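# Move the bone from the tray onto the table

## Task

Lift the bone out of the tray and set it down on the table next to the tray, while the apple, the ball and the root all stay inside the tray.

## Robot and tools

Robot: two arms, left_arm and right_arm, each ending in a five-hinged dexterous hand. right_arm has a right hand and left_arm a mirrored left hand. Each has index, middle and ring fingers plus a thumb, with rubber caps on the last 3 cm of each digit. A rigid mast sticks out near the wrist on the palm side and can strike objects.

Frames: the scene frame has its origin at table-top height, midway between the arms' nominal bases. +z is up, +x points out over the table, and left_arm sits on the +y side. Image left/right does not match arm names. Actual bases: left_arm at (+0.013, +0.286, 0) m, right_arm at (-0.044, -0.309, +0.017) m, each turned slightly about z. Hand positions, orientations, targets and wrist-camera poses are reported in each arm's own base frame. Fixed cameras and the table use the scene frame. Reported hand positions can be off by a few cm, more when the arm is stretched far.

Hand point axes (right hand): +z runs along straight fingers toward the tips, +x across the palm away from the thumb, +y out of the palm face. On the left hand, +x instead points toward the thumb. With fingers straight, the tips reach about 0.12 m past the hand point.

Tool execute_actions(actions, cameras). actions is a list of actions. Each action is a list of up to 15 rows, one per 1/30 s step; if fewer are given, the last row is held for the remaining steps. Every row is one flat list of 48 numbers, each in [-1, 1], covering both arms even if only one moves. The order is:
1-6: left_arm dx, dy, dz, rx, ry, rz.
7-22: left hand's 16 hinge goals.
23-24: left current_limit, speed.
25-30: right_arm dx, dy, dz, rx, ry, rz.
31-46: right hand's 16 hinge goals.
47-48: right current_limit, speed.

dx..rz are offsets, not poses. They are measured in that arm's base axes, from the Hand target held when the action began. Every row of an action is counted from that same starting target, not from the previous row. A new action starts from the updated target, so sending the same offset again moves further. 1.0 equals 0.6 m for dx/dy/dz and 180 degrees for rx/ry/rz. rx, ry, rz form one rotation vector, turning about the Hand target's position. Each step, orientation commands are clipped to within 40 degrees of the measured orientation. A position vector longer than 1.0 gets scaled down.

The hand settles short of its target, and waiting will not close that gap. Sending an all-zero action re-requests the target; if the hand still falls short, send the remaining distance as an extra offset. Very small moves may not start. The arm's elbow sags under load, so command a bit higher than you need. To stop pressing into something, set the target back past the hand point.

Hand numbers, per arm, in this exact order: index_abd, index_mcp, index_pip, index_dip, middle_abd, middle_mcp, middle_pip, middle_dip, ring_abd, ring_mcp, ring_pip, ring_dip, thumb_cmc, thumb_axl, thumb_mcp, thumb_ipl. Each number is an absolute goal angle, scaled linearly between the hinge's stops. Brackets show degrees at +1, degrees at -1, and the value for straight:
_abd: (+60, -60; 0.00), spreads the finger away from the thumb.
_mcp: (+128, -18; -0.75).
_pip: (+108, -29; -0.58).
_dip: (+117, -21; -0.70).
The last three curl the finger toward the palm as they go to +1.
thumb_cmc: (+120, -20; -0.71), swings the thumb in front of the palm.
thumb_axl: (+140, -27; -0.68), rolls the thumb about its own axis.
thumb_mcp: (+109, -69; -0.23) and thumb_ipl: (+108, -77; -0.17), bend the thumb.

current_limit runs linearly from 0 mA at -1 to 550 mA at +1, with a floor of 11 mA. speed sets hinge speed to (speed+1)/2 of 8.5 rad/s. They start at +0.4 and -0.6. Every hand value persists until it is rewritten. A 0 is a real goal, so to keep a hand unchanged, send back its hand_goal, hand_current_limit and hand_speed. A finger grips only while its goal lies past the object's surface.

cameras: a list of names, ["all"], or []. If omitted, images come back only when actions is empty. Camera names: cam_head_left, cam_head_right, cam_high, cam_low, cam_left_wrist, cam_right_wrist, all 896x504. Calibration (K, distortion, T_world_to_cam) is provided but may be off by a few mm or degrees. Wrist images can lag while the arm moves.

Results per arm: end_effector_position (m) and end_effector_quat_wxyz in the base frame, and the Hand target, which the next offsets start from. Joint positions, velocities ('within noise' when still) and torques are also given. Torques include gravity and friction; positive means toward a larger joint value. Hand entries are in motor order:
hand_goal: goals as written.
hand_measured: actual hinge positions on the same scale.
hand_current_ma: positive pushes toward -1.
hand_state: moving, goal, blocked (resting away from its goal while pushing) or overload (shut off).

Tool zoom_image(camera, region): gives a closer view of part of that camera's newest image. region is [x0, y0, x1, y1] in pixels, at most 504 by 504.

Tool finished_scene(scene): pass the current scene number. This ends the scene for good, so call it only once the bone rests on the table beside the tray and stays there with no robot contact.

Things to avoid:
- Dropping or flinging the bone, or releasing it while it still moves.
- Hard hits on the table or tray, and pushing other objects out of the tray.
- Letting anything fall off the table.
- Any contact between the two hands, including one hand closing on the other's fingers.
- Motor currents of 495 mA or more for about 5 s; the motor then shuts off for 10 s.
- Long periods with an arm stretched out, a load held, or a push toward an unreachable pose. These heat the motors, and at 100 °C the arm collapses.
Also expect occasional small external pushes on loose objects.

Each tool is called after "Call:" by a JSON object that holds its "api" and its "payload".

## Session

Call:
{"api": "execute_actions", "payload": {"actions": []}}

Scene clock: 0.00 s.
left_arm: end_effector_position=(+0.3148, +0.2854, +0.1527) hand_goal=(+0.000, -0.754, -0.576, -0.696, +0.000, -0.754, -0.576, -0.696, +0.000, -0.754, -0.576, -0.696, -0.714, -0.678, -0.226, -0.168) hand_measured=(+0.000, -0.754, -0.576, -0.696, +0.000, -0.754, -0.576, -0.696, +0.000, -0.754, -0.576, -0.696, -0.714, -0.678, -0.226, -0.168) hand_current_ma=(+0, +0, +0, +0, +0, +0, +0, +0, +0, +0, +0, +0, +0, +0, +0, +0) hand_state=(goal, goal, goal, goal, goal, goal, goal, goal, goal, goal, goal, goal, goal, goal, goal, goal) hand_current_limit=0.40 hand_speed=-0.60 end_effector_quat_wxyz=(+0.630, -0.546, +0.443, +0.330) | right_arm: end_effector_position=(+0.3950, -0.1811, +0.3292) hand_goal=(+0.000, -0.754, -0.576, -0.696, +0.000, -0.754, -0.576, -0.696, +0.000, -0.754, -0.576, -0.696, -0.714, -0.678, -0.226, -0.168) hand_measured=(+0.000, -0.754, -0.576, -0.696, +0.000, -0.754, -0.576, -0.696, +0.000, -0.754, -0.576, -0.696, -0.714, -0.678, -0.226, -0.168) hand_current_ma=(+0, +0, +0, +0, +0, +0, +0, +0, +0, +0, +0, +0, +0, +0, +0, +0) hand_state=(goal, goal, goal, goal, goal, goal, goal, goal, goal, goal, goal, goal, goal, goal, goal, goal) hand_current_limit=0.40 hand_speed=-0.60 end_effector_quat_wxyz=(+0.236, +0.748, -0.120, +0.608)
Joint positions: left_arm=[0.284 1.503 0.56 0.965 -1.088 -1.958] | right_arm=[-0.063 0.936 0.661 0.108 0.462 1.435]
Joint velocities: within noise
Joint torques (N m): no reading
Heat: left arm: hottest elbow 40 °C; right arm: hottest elbow 41 °C.
Hand target: left_arm +0.3203, +0.2870, +0.1561; +0.633, -0.547, +0.439, +0.327 | right_arm +0.3993, -0.1814, +0.3443; +0.235, +0.739, -0.123, +0.619
camera_calibration:
cam_left_wrist: T_world_to_cam=[[0.223276, -0.00384679, 0.974748, -0.247192], [0.43741, -0.893261, -0.103718, 0.0674905], [0.871103, 0.449522, -0.197761, -0.248313], [0, 0, 0, 1]] pos_world=[0.241977, 0.170958, 0.198843]
cam_right_wrist: T_world_to_cam=[[-0.498615, -0.601873, -0.623805, 0.322932], [-0.52577, 0.782144, -0.33439, 0.395646], [0.689165, 0.161246, -0.706435, 0.10831], [0, 0, 0, 1]] pos_world=[0.294394, -0.132552, 0.41026]

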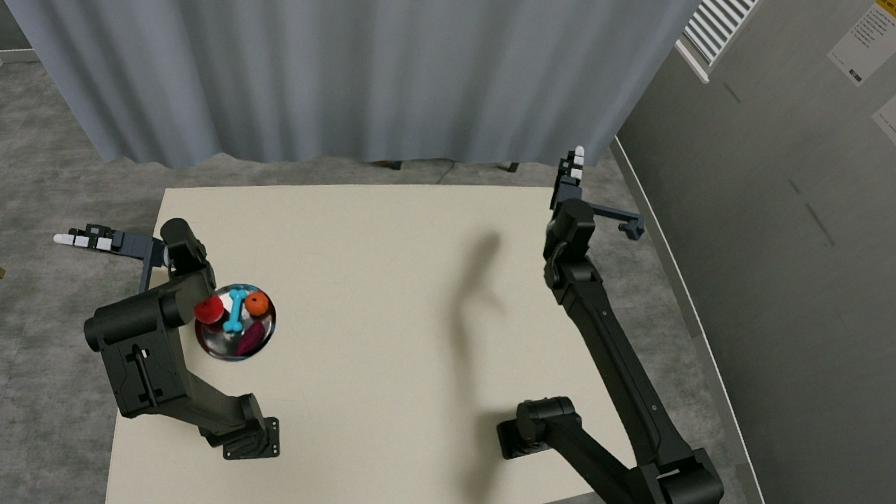

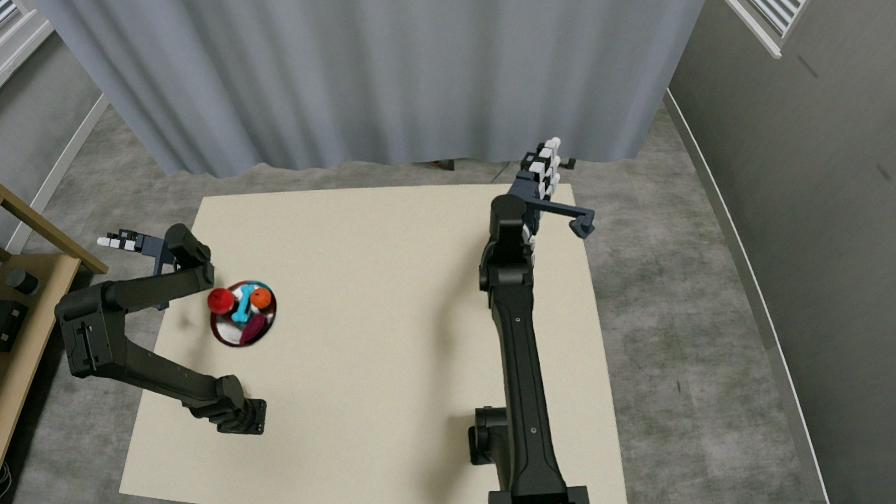

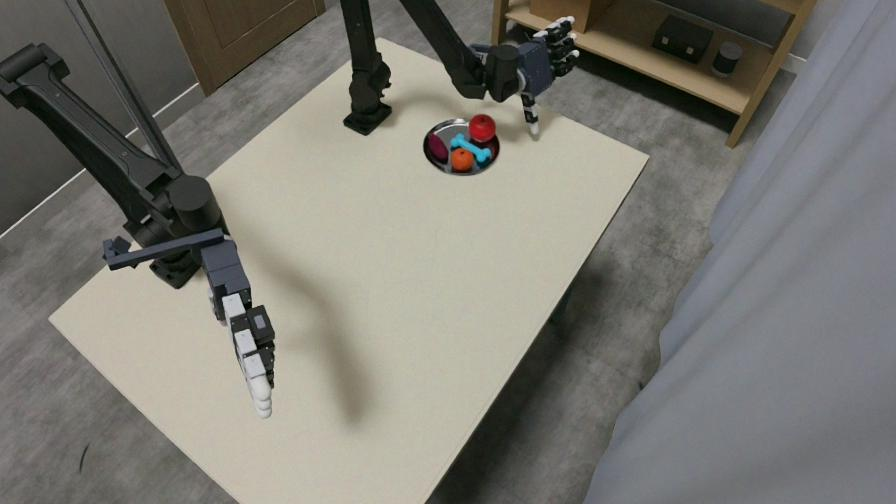

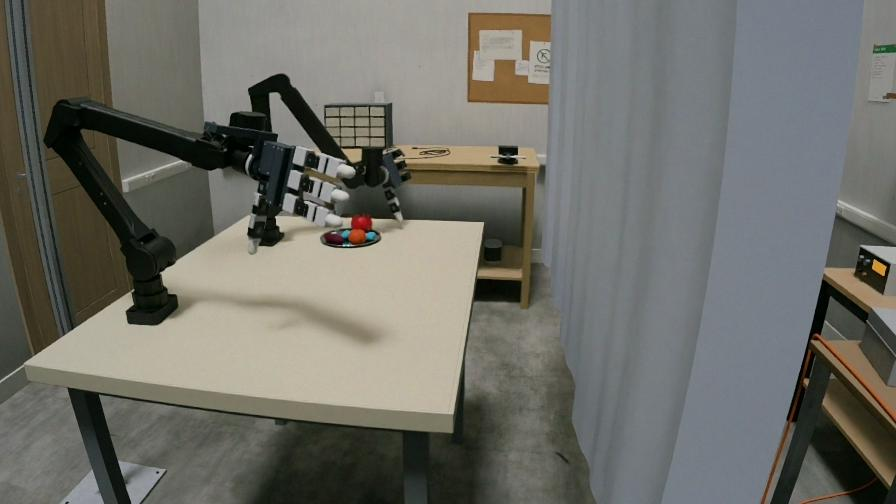

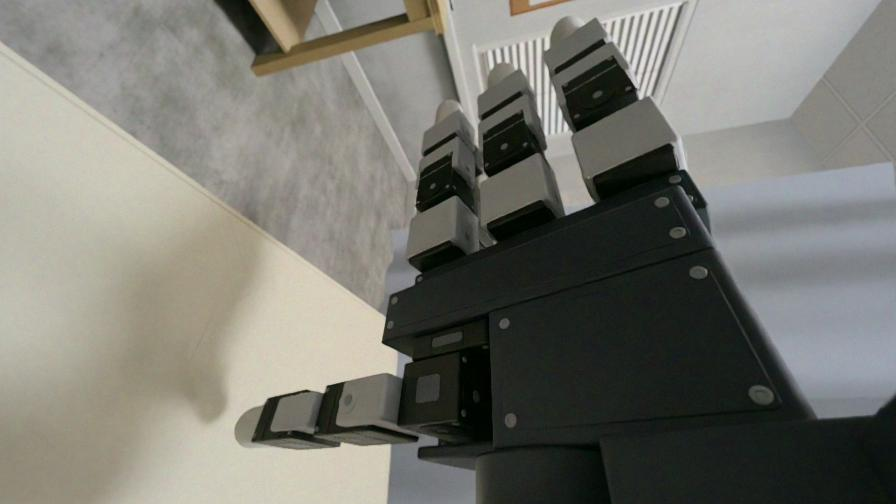

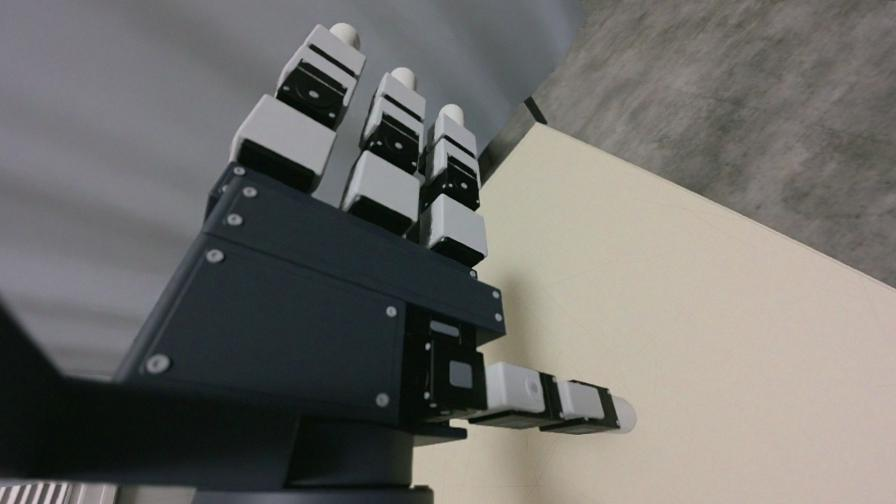

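Call:
{"api": "zoom_image", "payload": {"camera": "cam_head_left", "region": [180, 270, 290, 370]}}

Call:
{"api": "zoom_image", "payload": {"camera": "cam_head_right", "region": [190, 265, 290, 355]}}

Call:
{"api": "zoom_image", "payload": {"camera": "cam_high", "region": [410, 100, 510, 190]}}

Scaled by 4.582 from the camera's 896x504 image, which has a finer 1280x720 frame.

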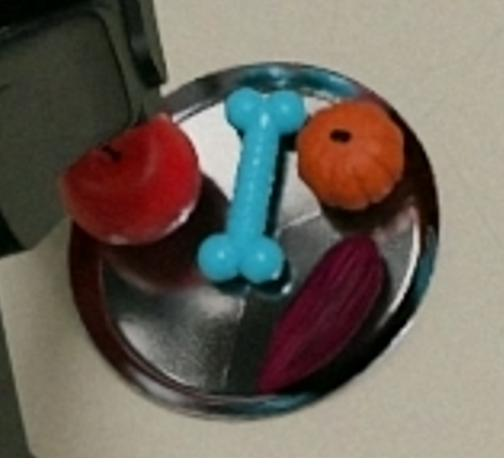

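Scaled by 5.040 from the camera's 896x504 image, which has a finer 1280x720 frame.

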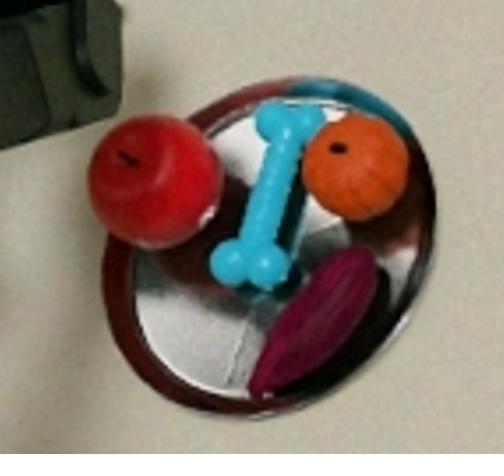

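Scaled by 5.040 from the camera's 896x504 image, which has a finer 1280x720 frame.

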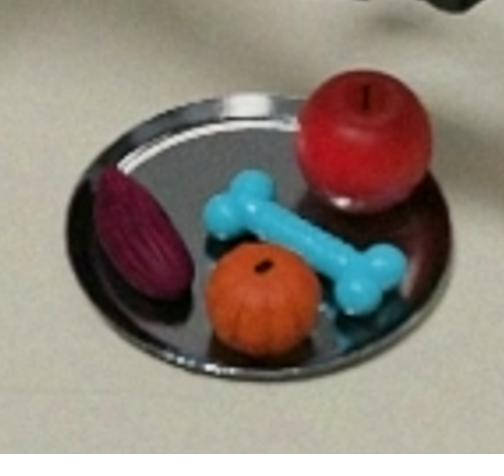

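Call:
{"api": "execute_actions", "payload": {"actions": [[[0,0,0.07,0.0486,0.1028,-0.0741, 0.12,-0.754,-0.576,-0.696, -0.12,-0.754,-0.576,-0.696, 0,0.48,-0.576,-0.696, -0.714,-0.678,-0.226,-0.168, 0.4,-0.6, 0,0,0,0,0,0, 0,-0.754,-0.576,-0.696, 0,-0.754,-0.576,-0.696, 0,-0.754,-0.576,-0.696, -0.714,-0.678,-0.226,-0.168, 0.4,-0.6]],[[0,0,0.07,0.0486,0.1028,-0.0741, 0.12,-0.754,-0.576,-0.696, -0.12,-0.754,-0.576,-0.696, 0,0.48,-0.576,-0.696, -0.714,-0.678,-0.226,-0.168, 0.4,-0.6, 0,0,0,0,0,0, 0,-0.754,-0.576,-0.696, 0,-0.754,-0.576,-0.696, 0,-0.754,-0.576,-0.696, -0.714,-0.678,-0.226,-0.168, 0.4,-0.6]],[[0,0,0.07,0.0486,0.1028,-0.0741, 0.12,-0.754,-0.576,-0.696, -0.12,-0.754,-0.576,-0.696, 0,0.48,-0.576,-0.696, -0.714,-0.678,-0.226,-0.168, 0.4,-0.6, 0,0,0,0,0,0, 0,-0.754,-0.576,-0.696, 0,-0.754,-0.576,-0.696, 0,-0.754,-0.576,-0.696, -0.714,-0.678,-0.226,-0.168, 0.4,-0.6]]]}}

Scene clock: 26.23 s.
left_arm: end_effector_position=(+0.3222, +0.2844, +0.2740) hand_goal=(+0.120, -0.754, -0.576, -0.696, -0.120, -0.754, -0.576, -0.696, +0.000, +0.480, -0.576, -0.696, -0.714, -0.678, -0.226, -0.168) hand_measured=(+0.088, -0.758, -0.576, -0.696, -0.104, -0.756, -0.576, -0.696, -0.002, +0.478, -0.576, -0.696, -0.716, -0.678, -0.226, -0.168) hand_current_ma=(-32, -1, +0, +0, +11, -1, +0, +0, +0, +0, +0, +0, -1, +0, +0, +0) hand_state=(blocked, goal, goal, goal, goal, goal, goal, goal, goal, goal, goal, goal, goal, goal, goal, goal) hand_current_limit=0.40 hand_speed=-0.60 end_effector_quat_wxyz=(+0.535, -0.014, +0.748, +0.392) | right_arm: end_effector_position=(+0.3950, -0.1811, +0.3292) hand_goal=(+0.000, -0.754, -0.576, -0.696, +0.000, -0.754, -0.576, -0.696, +0.000, -0.754, -0.576, -0.696, -0.714, -0.678, -0.226, -0.168) hand_measured=(-0.002, -0.754, -0.576, -0.696, -0.002, -0.754, -0.576, -0.696, -0.002, -0.754, -0.576, -0.696, -0.714, -0.678, -0.226, -0.168) hand_current_ma=(-2, +1, -1, +0, -2, +1, -1, +0, -2, +1, -1, +0, +0, +1, +0, +0) hand_state=(goal, goal, goal, goal, goal, goal, goal, goal, goal, goal, goal, goal, goal, goal, goal, goal) hand_current_limit=0.40 hand_speed=-0.60 end_effector_quat_wxyz=(+0.236, +0.748, -0.120, +0.608)
Joint positions: left_arm=[0.451 0.97 0.396 0.452 -0.2 -0.982] | right_arm=[-0.063 0.936 0.661 0.108 0.462 1.435]
Joint torques (N m): left_arm=[0.03 -5.36 9.66 1.91 0.03 0.32] | right_arm=[-0.38 -6.07 14.78 2.13 0.21 -0.13]
Heat: left arm: hottest elbow 44 °C; right arm: hottest elbow 51 °C.
Hand target: left_arm +0.3203, +0.2870, +0.2819; +0.533, -0.013, +0.747, +0.397 | right_arm +0.3993, -0.1814, +0.3443; +0.235, +0.739, -0.123, +0.619
Off the commanded pose: left_arm 0.009 m, 1 deg | right_arm 0.016 m, 2 deg.

Call:
{"api": "execute_actions", "payload": {"actions": [[[0.013,-0.075,0,0.019,0.1007,-0.0862, 0.12,-0.754,-0.576,-0.696, -0.12,-0.754,-0.576,-0.696, 0,0.48,-0.576,-0.696, -0.714,-0.678,-0.226,-0.168, 0.4,-0.6, 0,0,0,0,0,0, 0,-0.754,-0.576,-0.696, 0,-0.754,-0.576,-0.696, 0,-0.754,-0.576,-0.696, -0.714,-0.678,-0.226,-0.168, 0.4,-0.6]],[[0.013,-0.075,0,0.019,0.1007,-0.0862, 0.12,-0.754,-0.576,-0.696, -0.12,-0.754,-0.576,-0.696, 0,0.48,-0.576,-0.696, -0.714,-0.678,-0.226,-0.168, 0.4,-0.6, 0,0,0,0,0,0, 0,-0.754,-0.576,-0.696, 0,-0.754,-0.576,-0.696, 0,-0.754,-0.576,-0.696, -0.714,-0.678,-0.226,-0.168, 0.4,-0.6]],[[0.013,-0.075,0,0.019,0.1007,-0.0862, 0.12,-0.754,-0.576,-0.696, -0.12,-0.754,-0.576,-0.696, 0,0.48,-0.576,-0.696, -0.714,-0.678,-0.226,-0.168, 0.4,-0.6, 0,0,0,0,0,0, 0,-0.754,-0.576,-0.696, 0,-0.754,-0.576,-0.696, 0,-0.754,-0.576,-0.696, -0.714,-0.678,-0.226,-0.168, 0.4,-0.6]],[[0.013,-0.075,0,0.019,0.1007,-0.0862, 0.12,-0.754,-0.576,-0.696, -0.12,-0.754,-0.576,-0.696, 0,0.48,-0.576,-0.696, -0.714,-0.678,-0.226,-0.168, 0.4,-0.6, 0,0,0,0,0,0, 0,-0.754,-0.576,-0.696, 0,-0.754,-0.576,-0.696, 0,-0.754,-0.576,-0.696, -0.714,-0.678,-0.226,-0.168, 0.4,-0.6]],[[0.013,-0.075,0,0.019,0.1007,-0.0862, 0.12,-0.754,-0.576,-0.696, -0.12,-0.754,-0.576,-0.696, 0,0.48,-0.576,-0.696, -0.714,-0.678,-0.226,-0.168, 0.4,-0.6, 0,0,0,0,0,0, 0,-0.754,-0.576,-0.696, 0,-0.754,-0.576,-0.696, 0,-0.754,-0.576,-0.696, -0.714,-0.678,-0.226,-0.168, 0.4,-0.6]]], "cameras": ["cam_head_left","cam_high","cam_left_wrist"]}}

Scene clock: 33.87 s.
left_arm: end_effector_position=(+0.3457, +0.0626, +0.2616) hand_goal=(+0.120, -0.754, -0.576, -0.696, -0.120, -0.754, -0.576, -0.696, +0.000, +0.480, -0.576, -0.696, -0.714, -0.678, -0.226, -0.168) hand_measured=(+0.088, -0.756, -0.576, -0.696, -0.102, -0.754, -0.576, -0.696, -0.002, +0.472, -0.576, -0.696, -0.716, -0.678, -0.222, -0.168) hand_current_ma=(-32, +0, +0, +0, +12, +0, +0, +0, +0, -4, +0, +0, +0, +0, +1, +0) hand_state=(blocked, goal, goal, goal, goal, goal, goal, goal, goal, goal, goal, goal, goal, goal, goal, goal) hand_current_limit=0.40 hand_speed=-0.60 end_effector_quat_wxyz=(-0.006, +0.730, +0.684, -0.014) | right_arm: end_effector_position=(+0.3950, -0.1811, +0.3292) hand_goal=(+0.000, -0.754, -0.576, -0.696, +0.000, -0.754, -0.576, -0.696, +0.000, -0.754, -0.576, -0.696, -0.714, -0.678, -0.226, -0.168) hand_measured=(-0.002, -0.754, -0.576, -0.696, -0.002, -0.754, -0.576, -0.696, -0.002, -0.754, -0.576, -0.696, -0.714, -0.678, -0.226, -0.168) hand_current_ma=(-2, +1, -1, +0, -2, +1, -1, +0, -2, +1, -1, +0, +0, +1, +0, +0) hand_state=(goal, goal, goal, goal, goal, goal, goal, goal, goal, goal, goal, goal, goal, goal, goal, goal) hand_current_limit=0.40 hand_speed=-0.60 end_effector_quat_wxyz=(+0.236, +0.748, -0.120, +0.608)
Joint positions: left_arm=[0.178 1.042 1.094 -1.652 0.005 0.243] | right_arm=[-0.063 0.936 0.661 0.108 0.462 1.435]
Joint torques (N m): left_arm=[-1.26 -3.78 12.94 0.01 -0.15 0.11] | right_arm=[-0.38 -6.07 14.79 2.14 0.21 -0.13]
Heat: left arm: hottest elbow 47 °C; right arm: hottest elbow 54 °C.
Hand target: left_arm +0.3593, +0.0619, +0.2819; +0.001, +0.736, +0.677, -0.001 | right_arm +0.3993, -0.1814, +0.3443; +0.235, +0.739, -0.123, +0.619
Off the commanded pose: left_arm 0.025 m, 2 deg | right_arm 0.016 m, 2 deg.
camera_calibration:
cam_left_wrist: T_world_to_cam=[[-0.639123, -0.768699, -0.0249758, 0.246448], [-0.473653, 0.367811, 0.80023, -0.13412], [-0.60595, 0.523275, -0.599172, 0.457407], [0, 0, 0, 1]] pos_world=[0.37115, -0.000574745, 0.387548]
Images, in order (width x height): cam_head_left 896x504, cam_high 896x504, cam_left_wrist 896x504.

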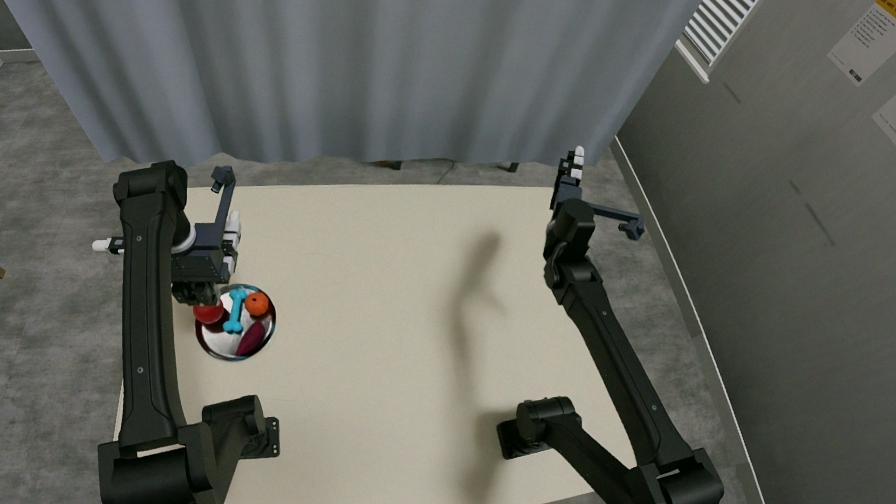

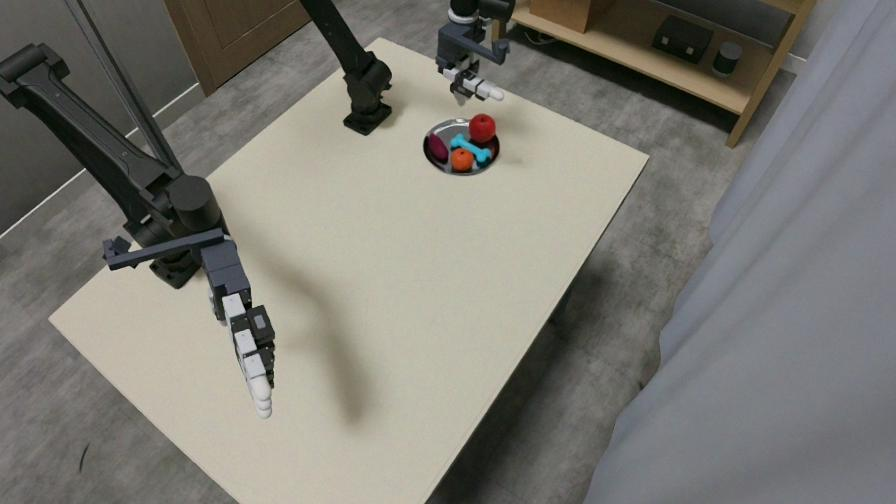

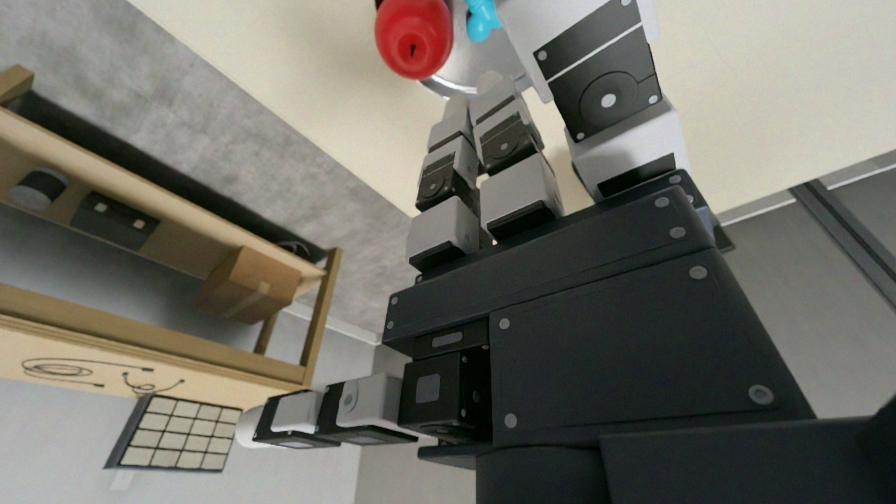

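Call:
{"api": "zoom_image", "payload": {"camera": "cam_high", "region": [420, 40, 520, 190]}}

Call:
{"api": "zoom_image", "payload": {"camera": "cam_left_wrist", "region": [360, 0, 560, 140]}}

Call:
{"api": "zoom_image", "payload": {"camera": "cam_head_left", "region": [160, 250, 290, 370]}}

Scaled by 3.360 from the camera's 896x504 image, which has a finer 1280x720 frame.

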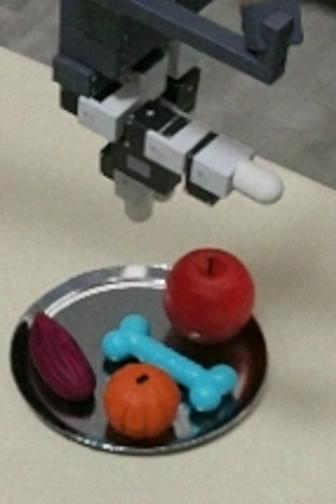

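Scaled by 2.520 from the camera's 896x504 image, which has a finer 1280x720 frame.

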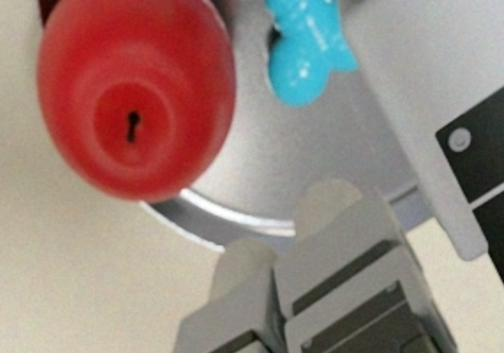

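Scaled by 3.877 from the camera's 896x504 image, which has a finer 1280x720 frame.

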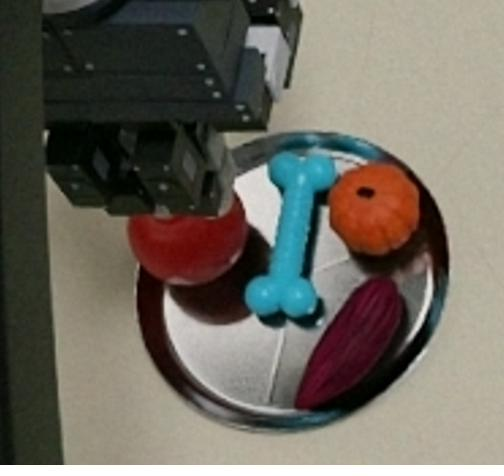

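Call:
{"api": "execute_actions", "payload": {"actions": [[[0.004,-0.02,-0.055,0,0,-0.0097, 0.12,-0.754,-0.576,-0.696, -0.12,-0.754,-0.576,-0.696, 0,0.48,-0.576,-0.696, -0.714,-0.678,-0.226,-0.168, 0.4,-0.6, 0,0,0,0,0,0, 0,-0.754,-0.576,-0.696, 0,-0.754,-0.576,-0.696, 0,-0.754,-0.576,-0.696, -0.714,-0.678,-0.226,-0.168, 0.4,-0.6]],[[0.004,-0.02,-0.055,0,0,-0.0097, 0.12,-0.754,-0.576,-0.696, -0.12,-0.754,-0.576,-0.696, 0,0.48,-0.576,-0.696, -0.714,-0.678,-0.226,-0.168, 0.4,-0.6, 0,0,0,0,0,0, 0,-0.754,-0.576,-0.696, 0,-0.754,-0.576,-0.696, 0,-0.754,-0.576,-0.696, -0.714,-0.678,-0.226,-0.168, 0.4,-0.6]]], "cameras": ["cam_head_left","cam_high","cam_low","cam_left_wrist"]}}

Call:
{"api": "zoom_image", "payload": {"camera": "cam_left_wrist", "region": [360, 0, 560, 140]}}

Call:
{"api": "zoom_image", "payload": {"camera": "cam_high", "region": [410, 70, 520, 190]}}

Scene clock: 48.10 s.
left_arm: end_effector_position=(+0.3625, +0.0411, +0.2258) hand_goal=(+0.120, -0.754, -0.576, -0.696, -0.120, -0.754, -0.576, -0.696, +0.000, +0.480, -0.576, -0.696, -0.714, -0.678, -0.226, -0.168) hand_measured=(+0.088, -0.754, -0.576, -0.696, -0.102, -0.754, -0.576, -0.696, -0.002, +0.472, -0.576, -0.696, -0.716, -0.678, -0.222, -0.168) hand_current_ma=(-32, +0, +0, +0, +12, +0, +0, +0, +0, -5, +0, +0, +0, +0, +1, +0) hand_state=(blocked, goal, goal, goal, goal, goal, goal, goal, goal, goal, goal, goal, goal, goal, goal, goal) hand_current_limit=0.40 hand_speed=-0.60 end_effector_quat_wxyz=(+0.006, +0.752, +0.659, +0.005) | right_arm: end_effector_position=(+0.3950, -0.1811, +0.3292) hand_goal=(+0.000, -0.754, -0.576, -0.696, +0.000, -0.754, -0.576, -0.696, +0.000, -0.754, -0.576, -0.696, -0.714, -0.678, -0.226, -0.168) hand_measured=(-0.002, -0.754, -0.576, -0.696, -0.002, -0.754, -0.576, -0.696, -0.002, -0.754, -0.576, -0.696, -0.714, -0.678, -0.226, -0.168) hand_current_ma=(-2, +1, -1, +0, -2, +1, -1, +0, -2, +1, -1, +0, +0, +1, +0, +0) hand_state=(goal, goal, goal, goal, goal, goal, goal, goal, goal, goal, goal, goal, goal, goal, goal, goal) hand_current_limit=0.40 hand_speed=-0.60 end_effector_quat_wxyz=(+0.236, +0.748, -0.120, +0.608)
Joint positions: left_arm=[0.112 1.048 0.994 -1.501 0.004 0.244] | right_arm=[-0.063 0.936 0.661 0.108 0.462 1.435]
Joint torques (N m): left_arm=[-1.49 -4.07 8.08 1.03 -0.1 0.09] | right_arm=[-0.38 -6.01 14.78 2.14 0.2 -0.12]
Heat: left arm: hottest elbow 49 °C; right arm: hottest elbow 57 °C.
Hand target: left_arm +0.3641, +0.0380, +0.2162; +0.001, +0.756, +0.654, -0.001 | right_arm +0.3993, -0.1814, +0.3443; +0.235, +0.739, -0.123, +0.619
Off the commanded pose: left_arm 0.010 m, 1 deg | right_arm 0.016 m, 2 deg.
camera_calibration:
cam_left_wrist: T_world_to_cam=[[-0.687717, -0.723483, -0.0601559, 0.263414], [-0.483001, 0.39411, 0.781913, -0.083153], [-0.541992, 0.56679, -0.620479, 0.437231], [0, 0, 0, 1]] pos_world=[0.377967, -0.0244717, 0.352157]
Images, in order (width x height): cam_head_left 896x504, cam_high 896x504, cam_low 896x504, cam_left_wrist 896x504.

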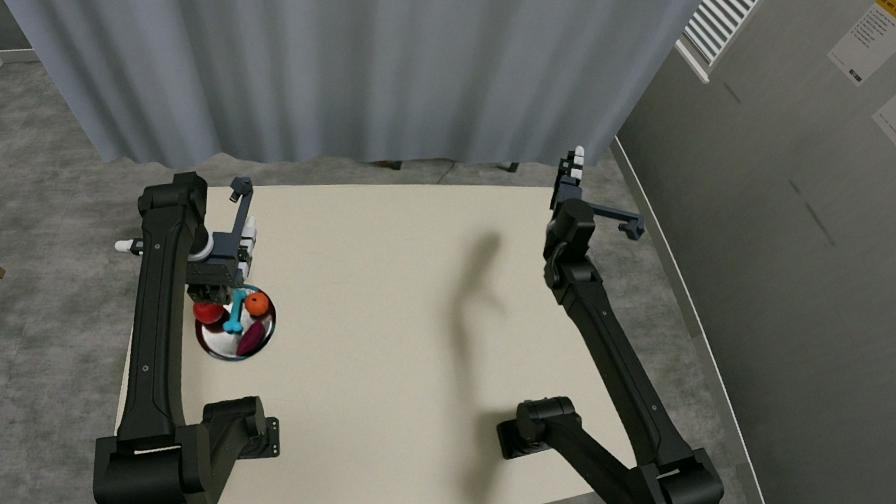

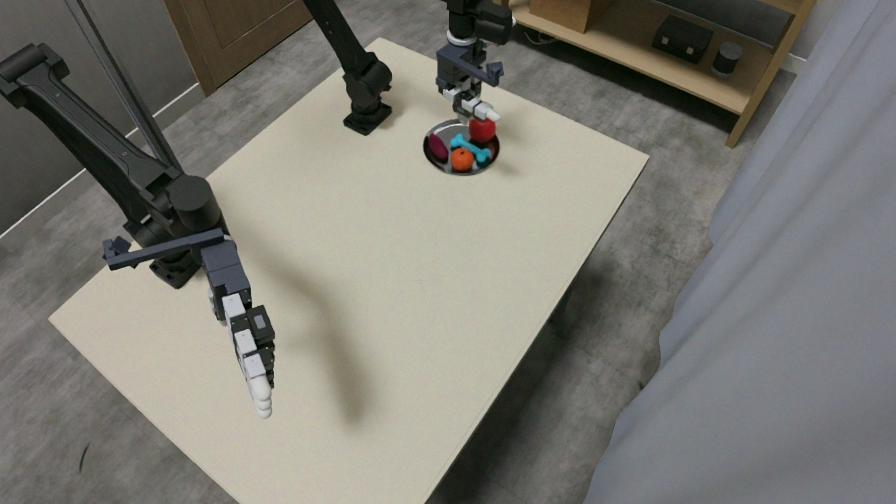

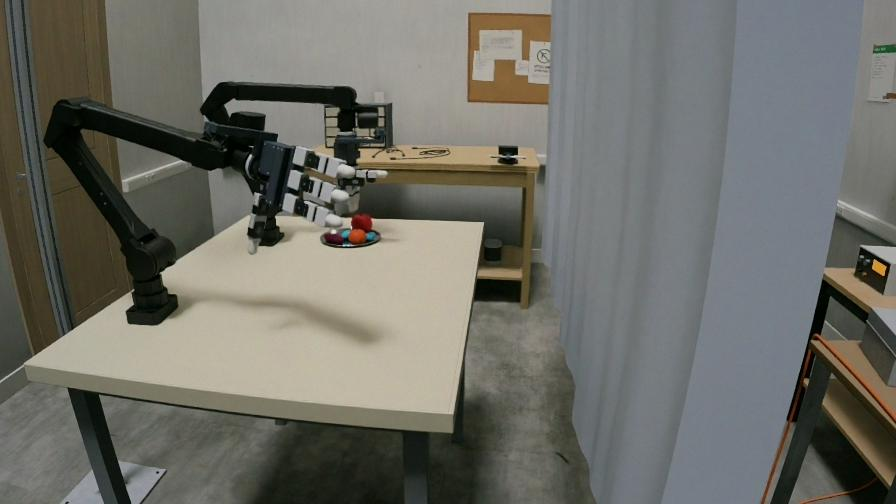

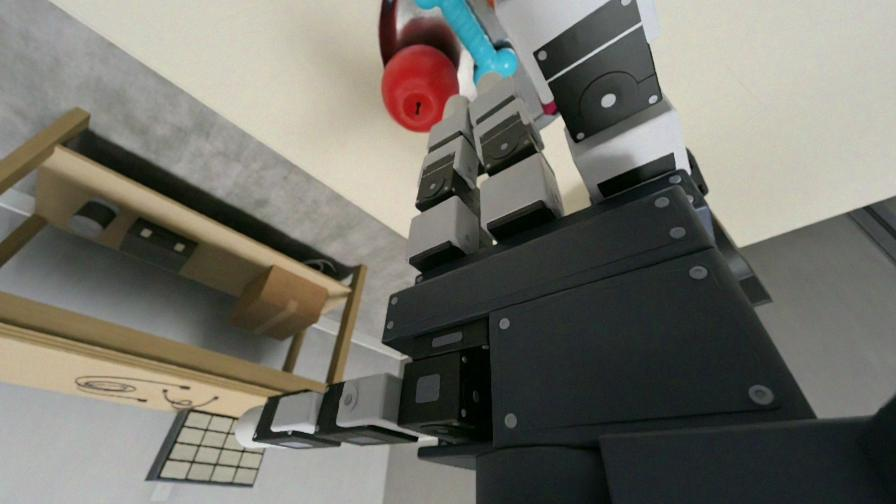

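Scaled by 2.520 from the camera's 896x504 image, which has a finer 1280x720 frame.

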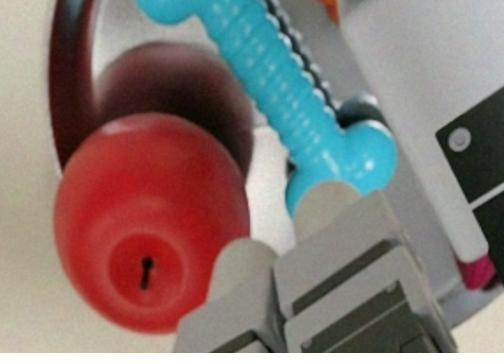

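Scaled by 4.200 from the camera's 896x504 image, which has a finer 1280x720 frame.

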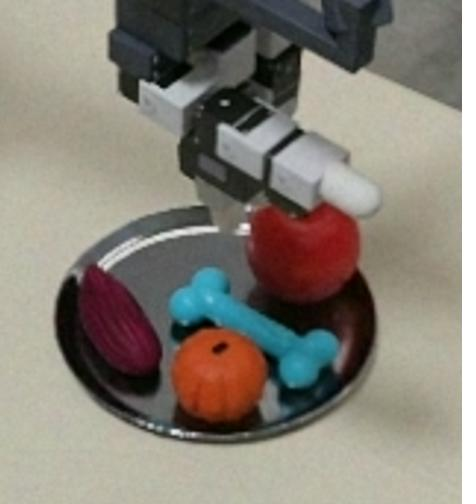

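Call:
{"api": "execute_actions", "payload": {"actions": [[[0,-0.0035,-0.055,0,0,0.004, 0.12,-0.754,-0.576,-0.696, -0.12,-0.754,-0.576,-0.696, 0,0.48,-0.576,-0.696, -0.714,-0.678,-0.226,-0.168, 0.4,-0.6, 0,0,0,0,0,0, 0,-0.754,-0.576,-0.696, 0,-0.754,-0.576,-0.696, 0,-0.754,-0.576,-0.696, -0.714,-0.678,-0.226,-0.168, 0.4,-0.6]],[[0,-0.0035,-0.05,0,0,0, 0.12,-0.754,-0.576,-0.696, -0.12,-0.754,-0.576,-0.696, 0,0.48,-0.576,-0.696, -0.714,-0.678,-0.226,-0.168, 0.4,-0.6, 0,0,0,0,0,0, 0,-0.754,-0.576,-0.696, 0,-0.754,-0.576,-0.696, 0,-0.754,-0.576,-0.696, -0.714,-0.678,-0.226,-0.168, 0.4,-0.6]]], "cameras": ["cam_head_left","cam_high","cam_low","cam_left_wrist"]}}

Call:
{"api": "zoom_image", "payload": {"camera": "cam_left_wrist", "region": [360, 0, 560, 140]}}

Call:
{"api": "zoom_image", "payload": {"camera": "cam_high", "region": [410, 80, 520, 190]}}

Call:
{"api": "zoom_image", "payload": {"camera": "cam_low", "region": [300, 130, 420, 260]}}

Scene clock: 55.43 s.
left_arm: end_effector_position=(+0.3640, +0.0359, +0.1626) hand_goal=(+0.120, -0.754, -0.576, -0.696, -0.120, -0.754, -0.576, -0.696, +0.000, +0.480, -0.576, -0.696, -0.714, -0.678, -0.226, -0.168) hand_measured=(+0.088, -0.754, -0.576, -0.696, -0.102, -0.754, -0.576, -0.696, -0.002, +0.472, -0.576, -0.696, -0.716, -0.678, -0.222, -0.168) hand_current_ma=(-32, +0, +0, +0, +12, +0, +0, +0, +0, -5, +0, +0, +0, +0, +1, +0) hand_state=(blocked, goal, goal, goal, goal, goal, goal, goal, goal, goal, goal, goal, goal, goal, goal, goal) hand_current_limit=0.40 hand_speed=-0.60 end_effector_quat_wxyz=(+0.006, +0.753, +0.658, +0.005) | right_arm: end_effector_position=(+0.3950, -0.1811, +0.3292) hand_goal=(+0.000, -0.754, -0.576, -0.696, +0.000, -0.754, -0.576, -0.696, +0.000, -0.754, -0.576, -0.696, -0.714, -0.678, -0.226, -0.168) hand_measured=(-0.002, -0.754, -0.576, -0.696, -0.002, -0.754, -0.576, -0.696, -0.002, -0.754, -0.576, -0.696, -0.714, -0.678, -0.226, -0.168) hand_current_ma=(-2, +1, -1, +0, -2, +1, -1, +0, -2, +1, -1, +0, +0, +1, +0, +0) hand_state=(goal, goal, goal, goal, goal, goal, goal, goal, goal, goal, goal, goal, goal, goal, goal, goal) hand_current_limit=0.40 hand_speed=-0.60 end_effector_quat_wxyz=(+0.236, +0.748, -0.120, +0.608)
Joint positions: left_arm=[0.093 1.078 0.847 -1.325 0.004 0.226] | right_arm=[-0.063 0.936 0.661 0.108 0.462 1.435]
Joint torques (N m): left_arm=[-1.44 -4.13 7.84 0.96 -0.1 -0.07] | right_arm=[-0.38 -6.01 14.79 2.13 0.2 -0.13]
Heat: left arm: hottest elbow 49 °C; right arm: hottest elbow 59 °C.
Hand target: left_arm +0.3641, +0.0337, +0.1530; +0.001, +0.752, +0.659, -0.001 | right_arm +0.3993, -0.1814, +0.3443; +0.235, +0.739, -0.123, +0.619
Off the commanded pose: left_arm 0.010 m, 1 deg | right_arm 0.016 m, 2 deg.
camera_calibration:
cam_left_wrist: T_world_to_cam=[[-0.688542, -0.72276, -0.0593927, 0.257136], [-0.481974, 0.394882, 0.782157, -0.0313881], [-0.541858, 0.567173, -0.620245, 0.401668], [0, 0, 0, 1]] pos_world=[0.379568, -0.0295733, 0.288955]
Images, in order (width x height): cam_head_left 896x504, cam_high 896x504, cam_low 896x504, cam_left_wrist 896x504.

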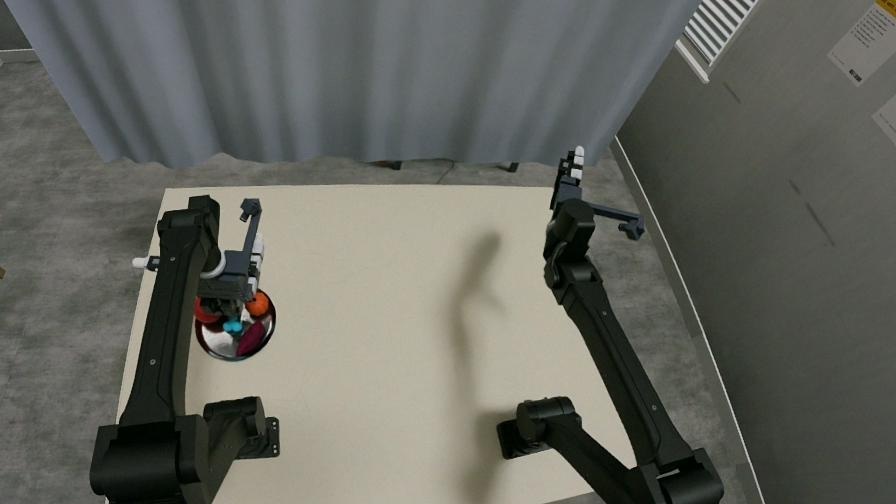

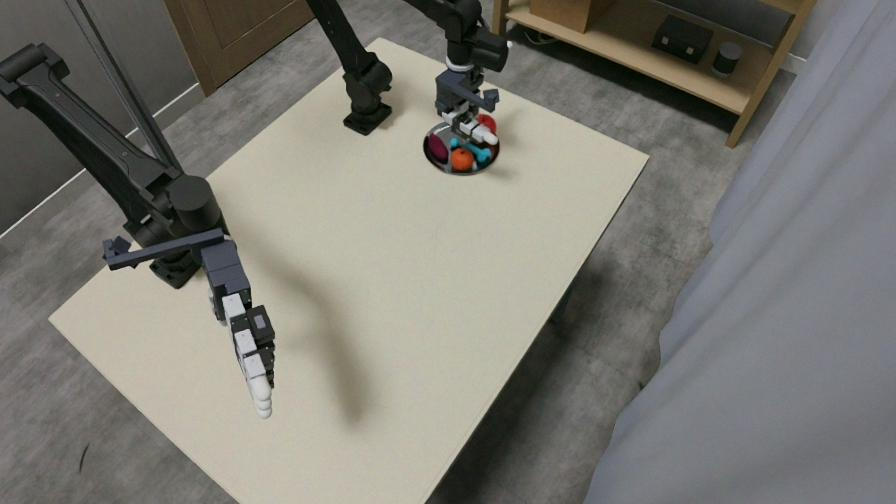

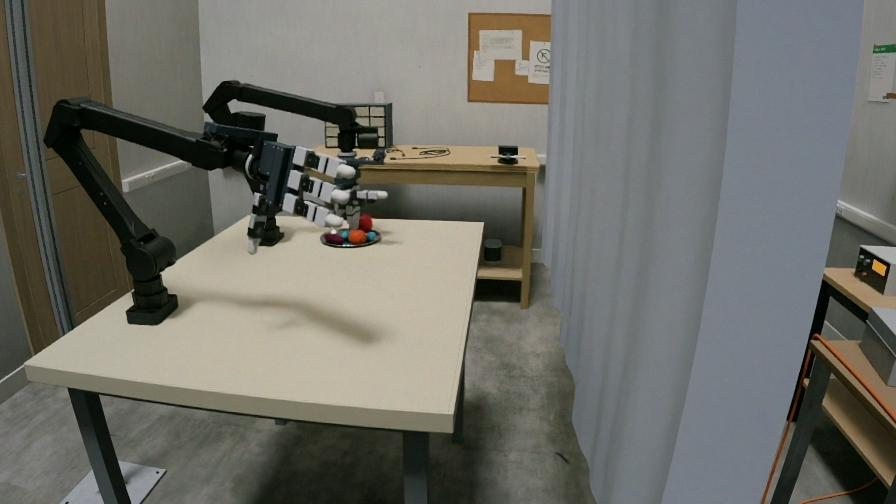

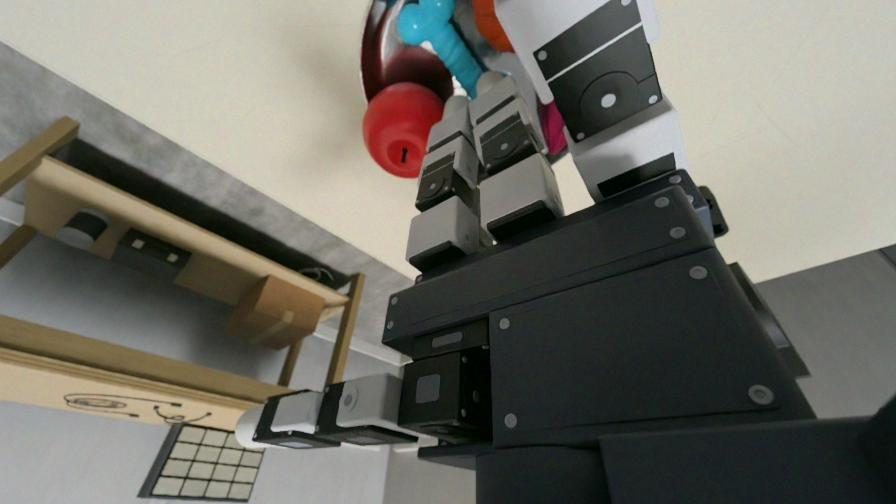

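Scaled by 2.520 from the camera's 896x504 image, which has a finer 1280x720 frame.

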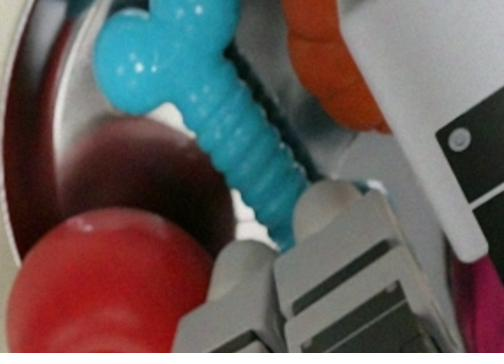

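Scaled by 4.582 from the camera's 896x504 image, which has a finer 1280x720 frame.

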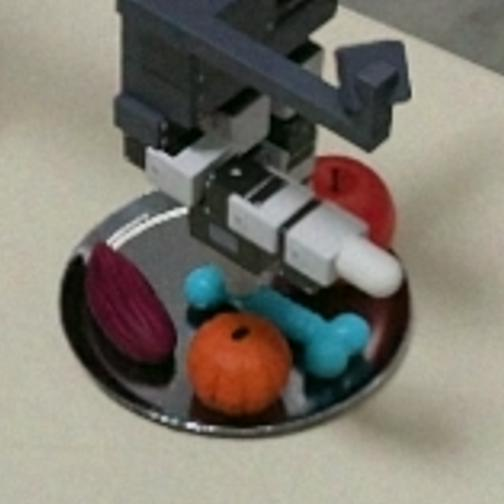

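Scaled by 3.877 from the camera's 896x504 image, which has a finer 1280x720 frame.

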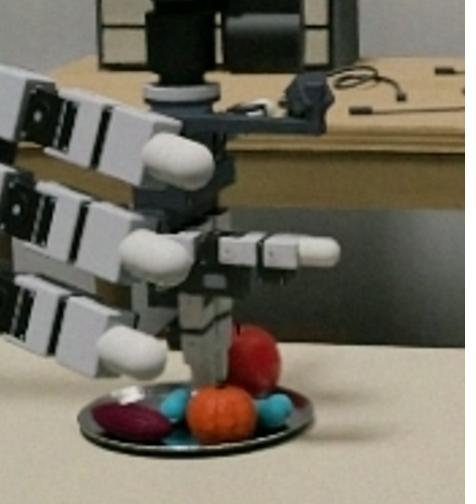

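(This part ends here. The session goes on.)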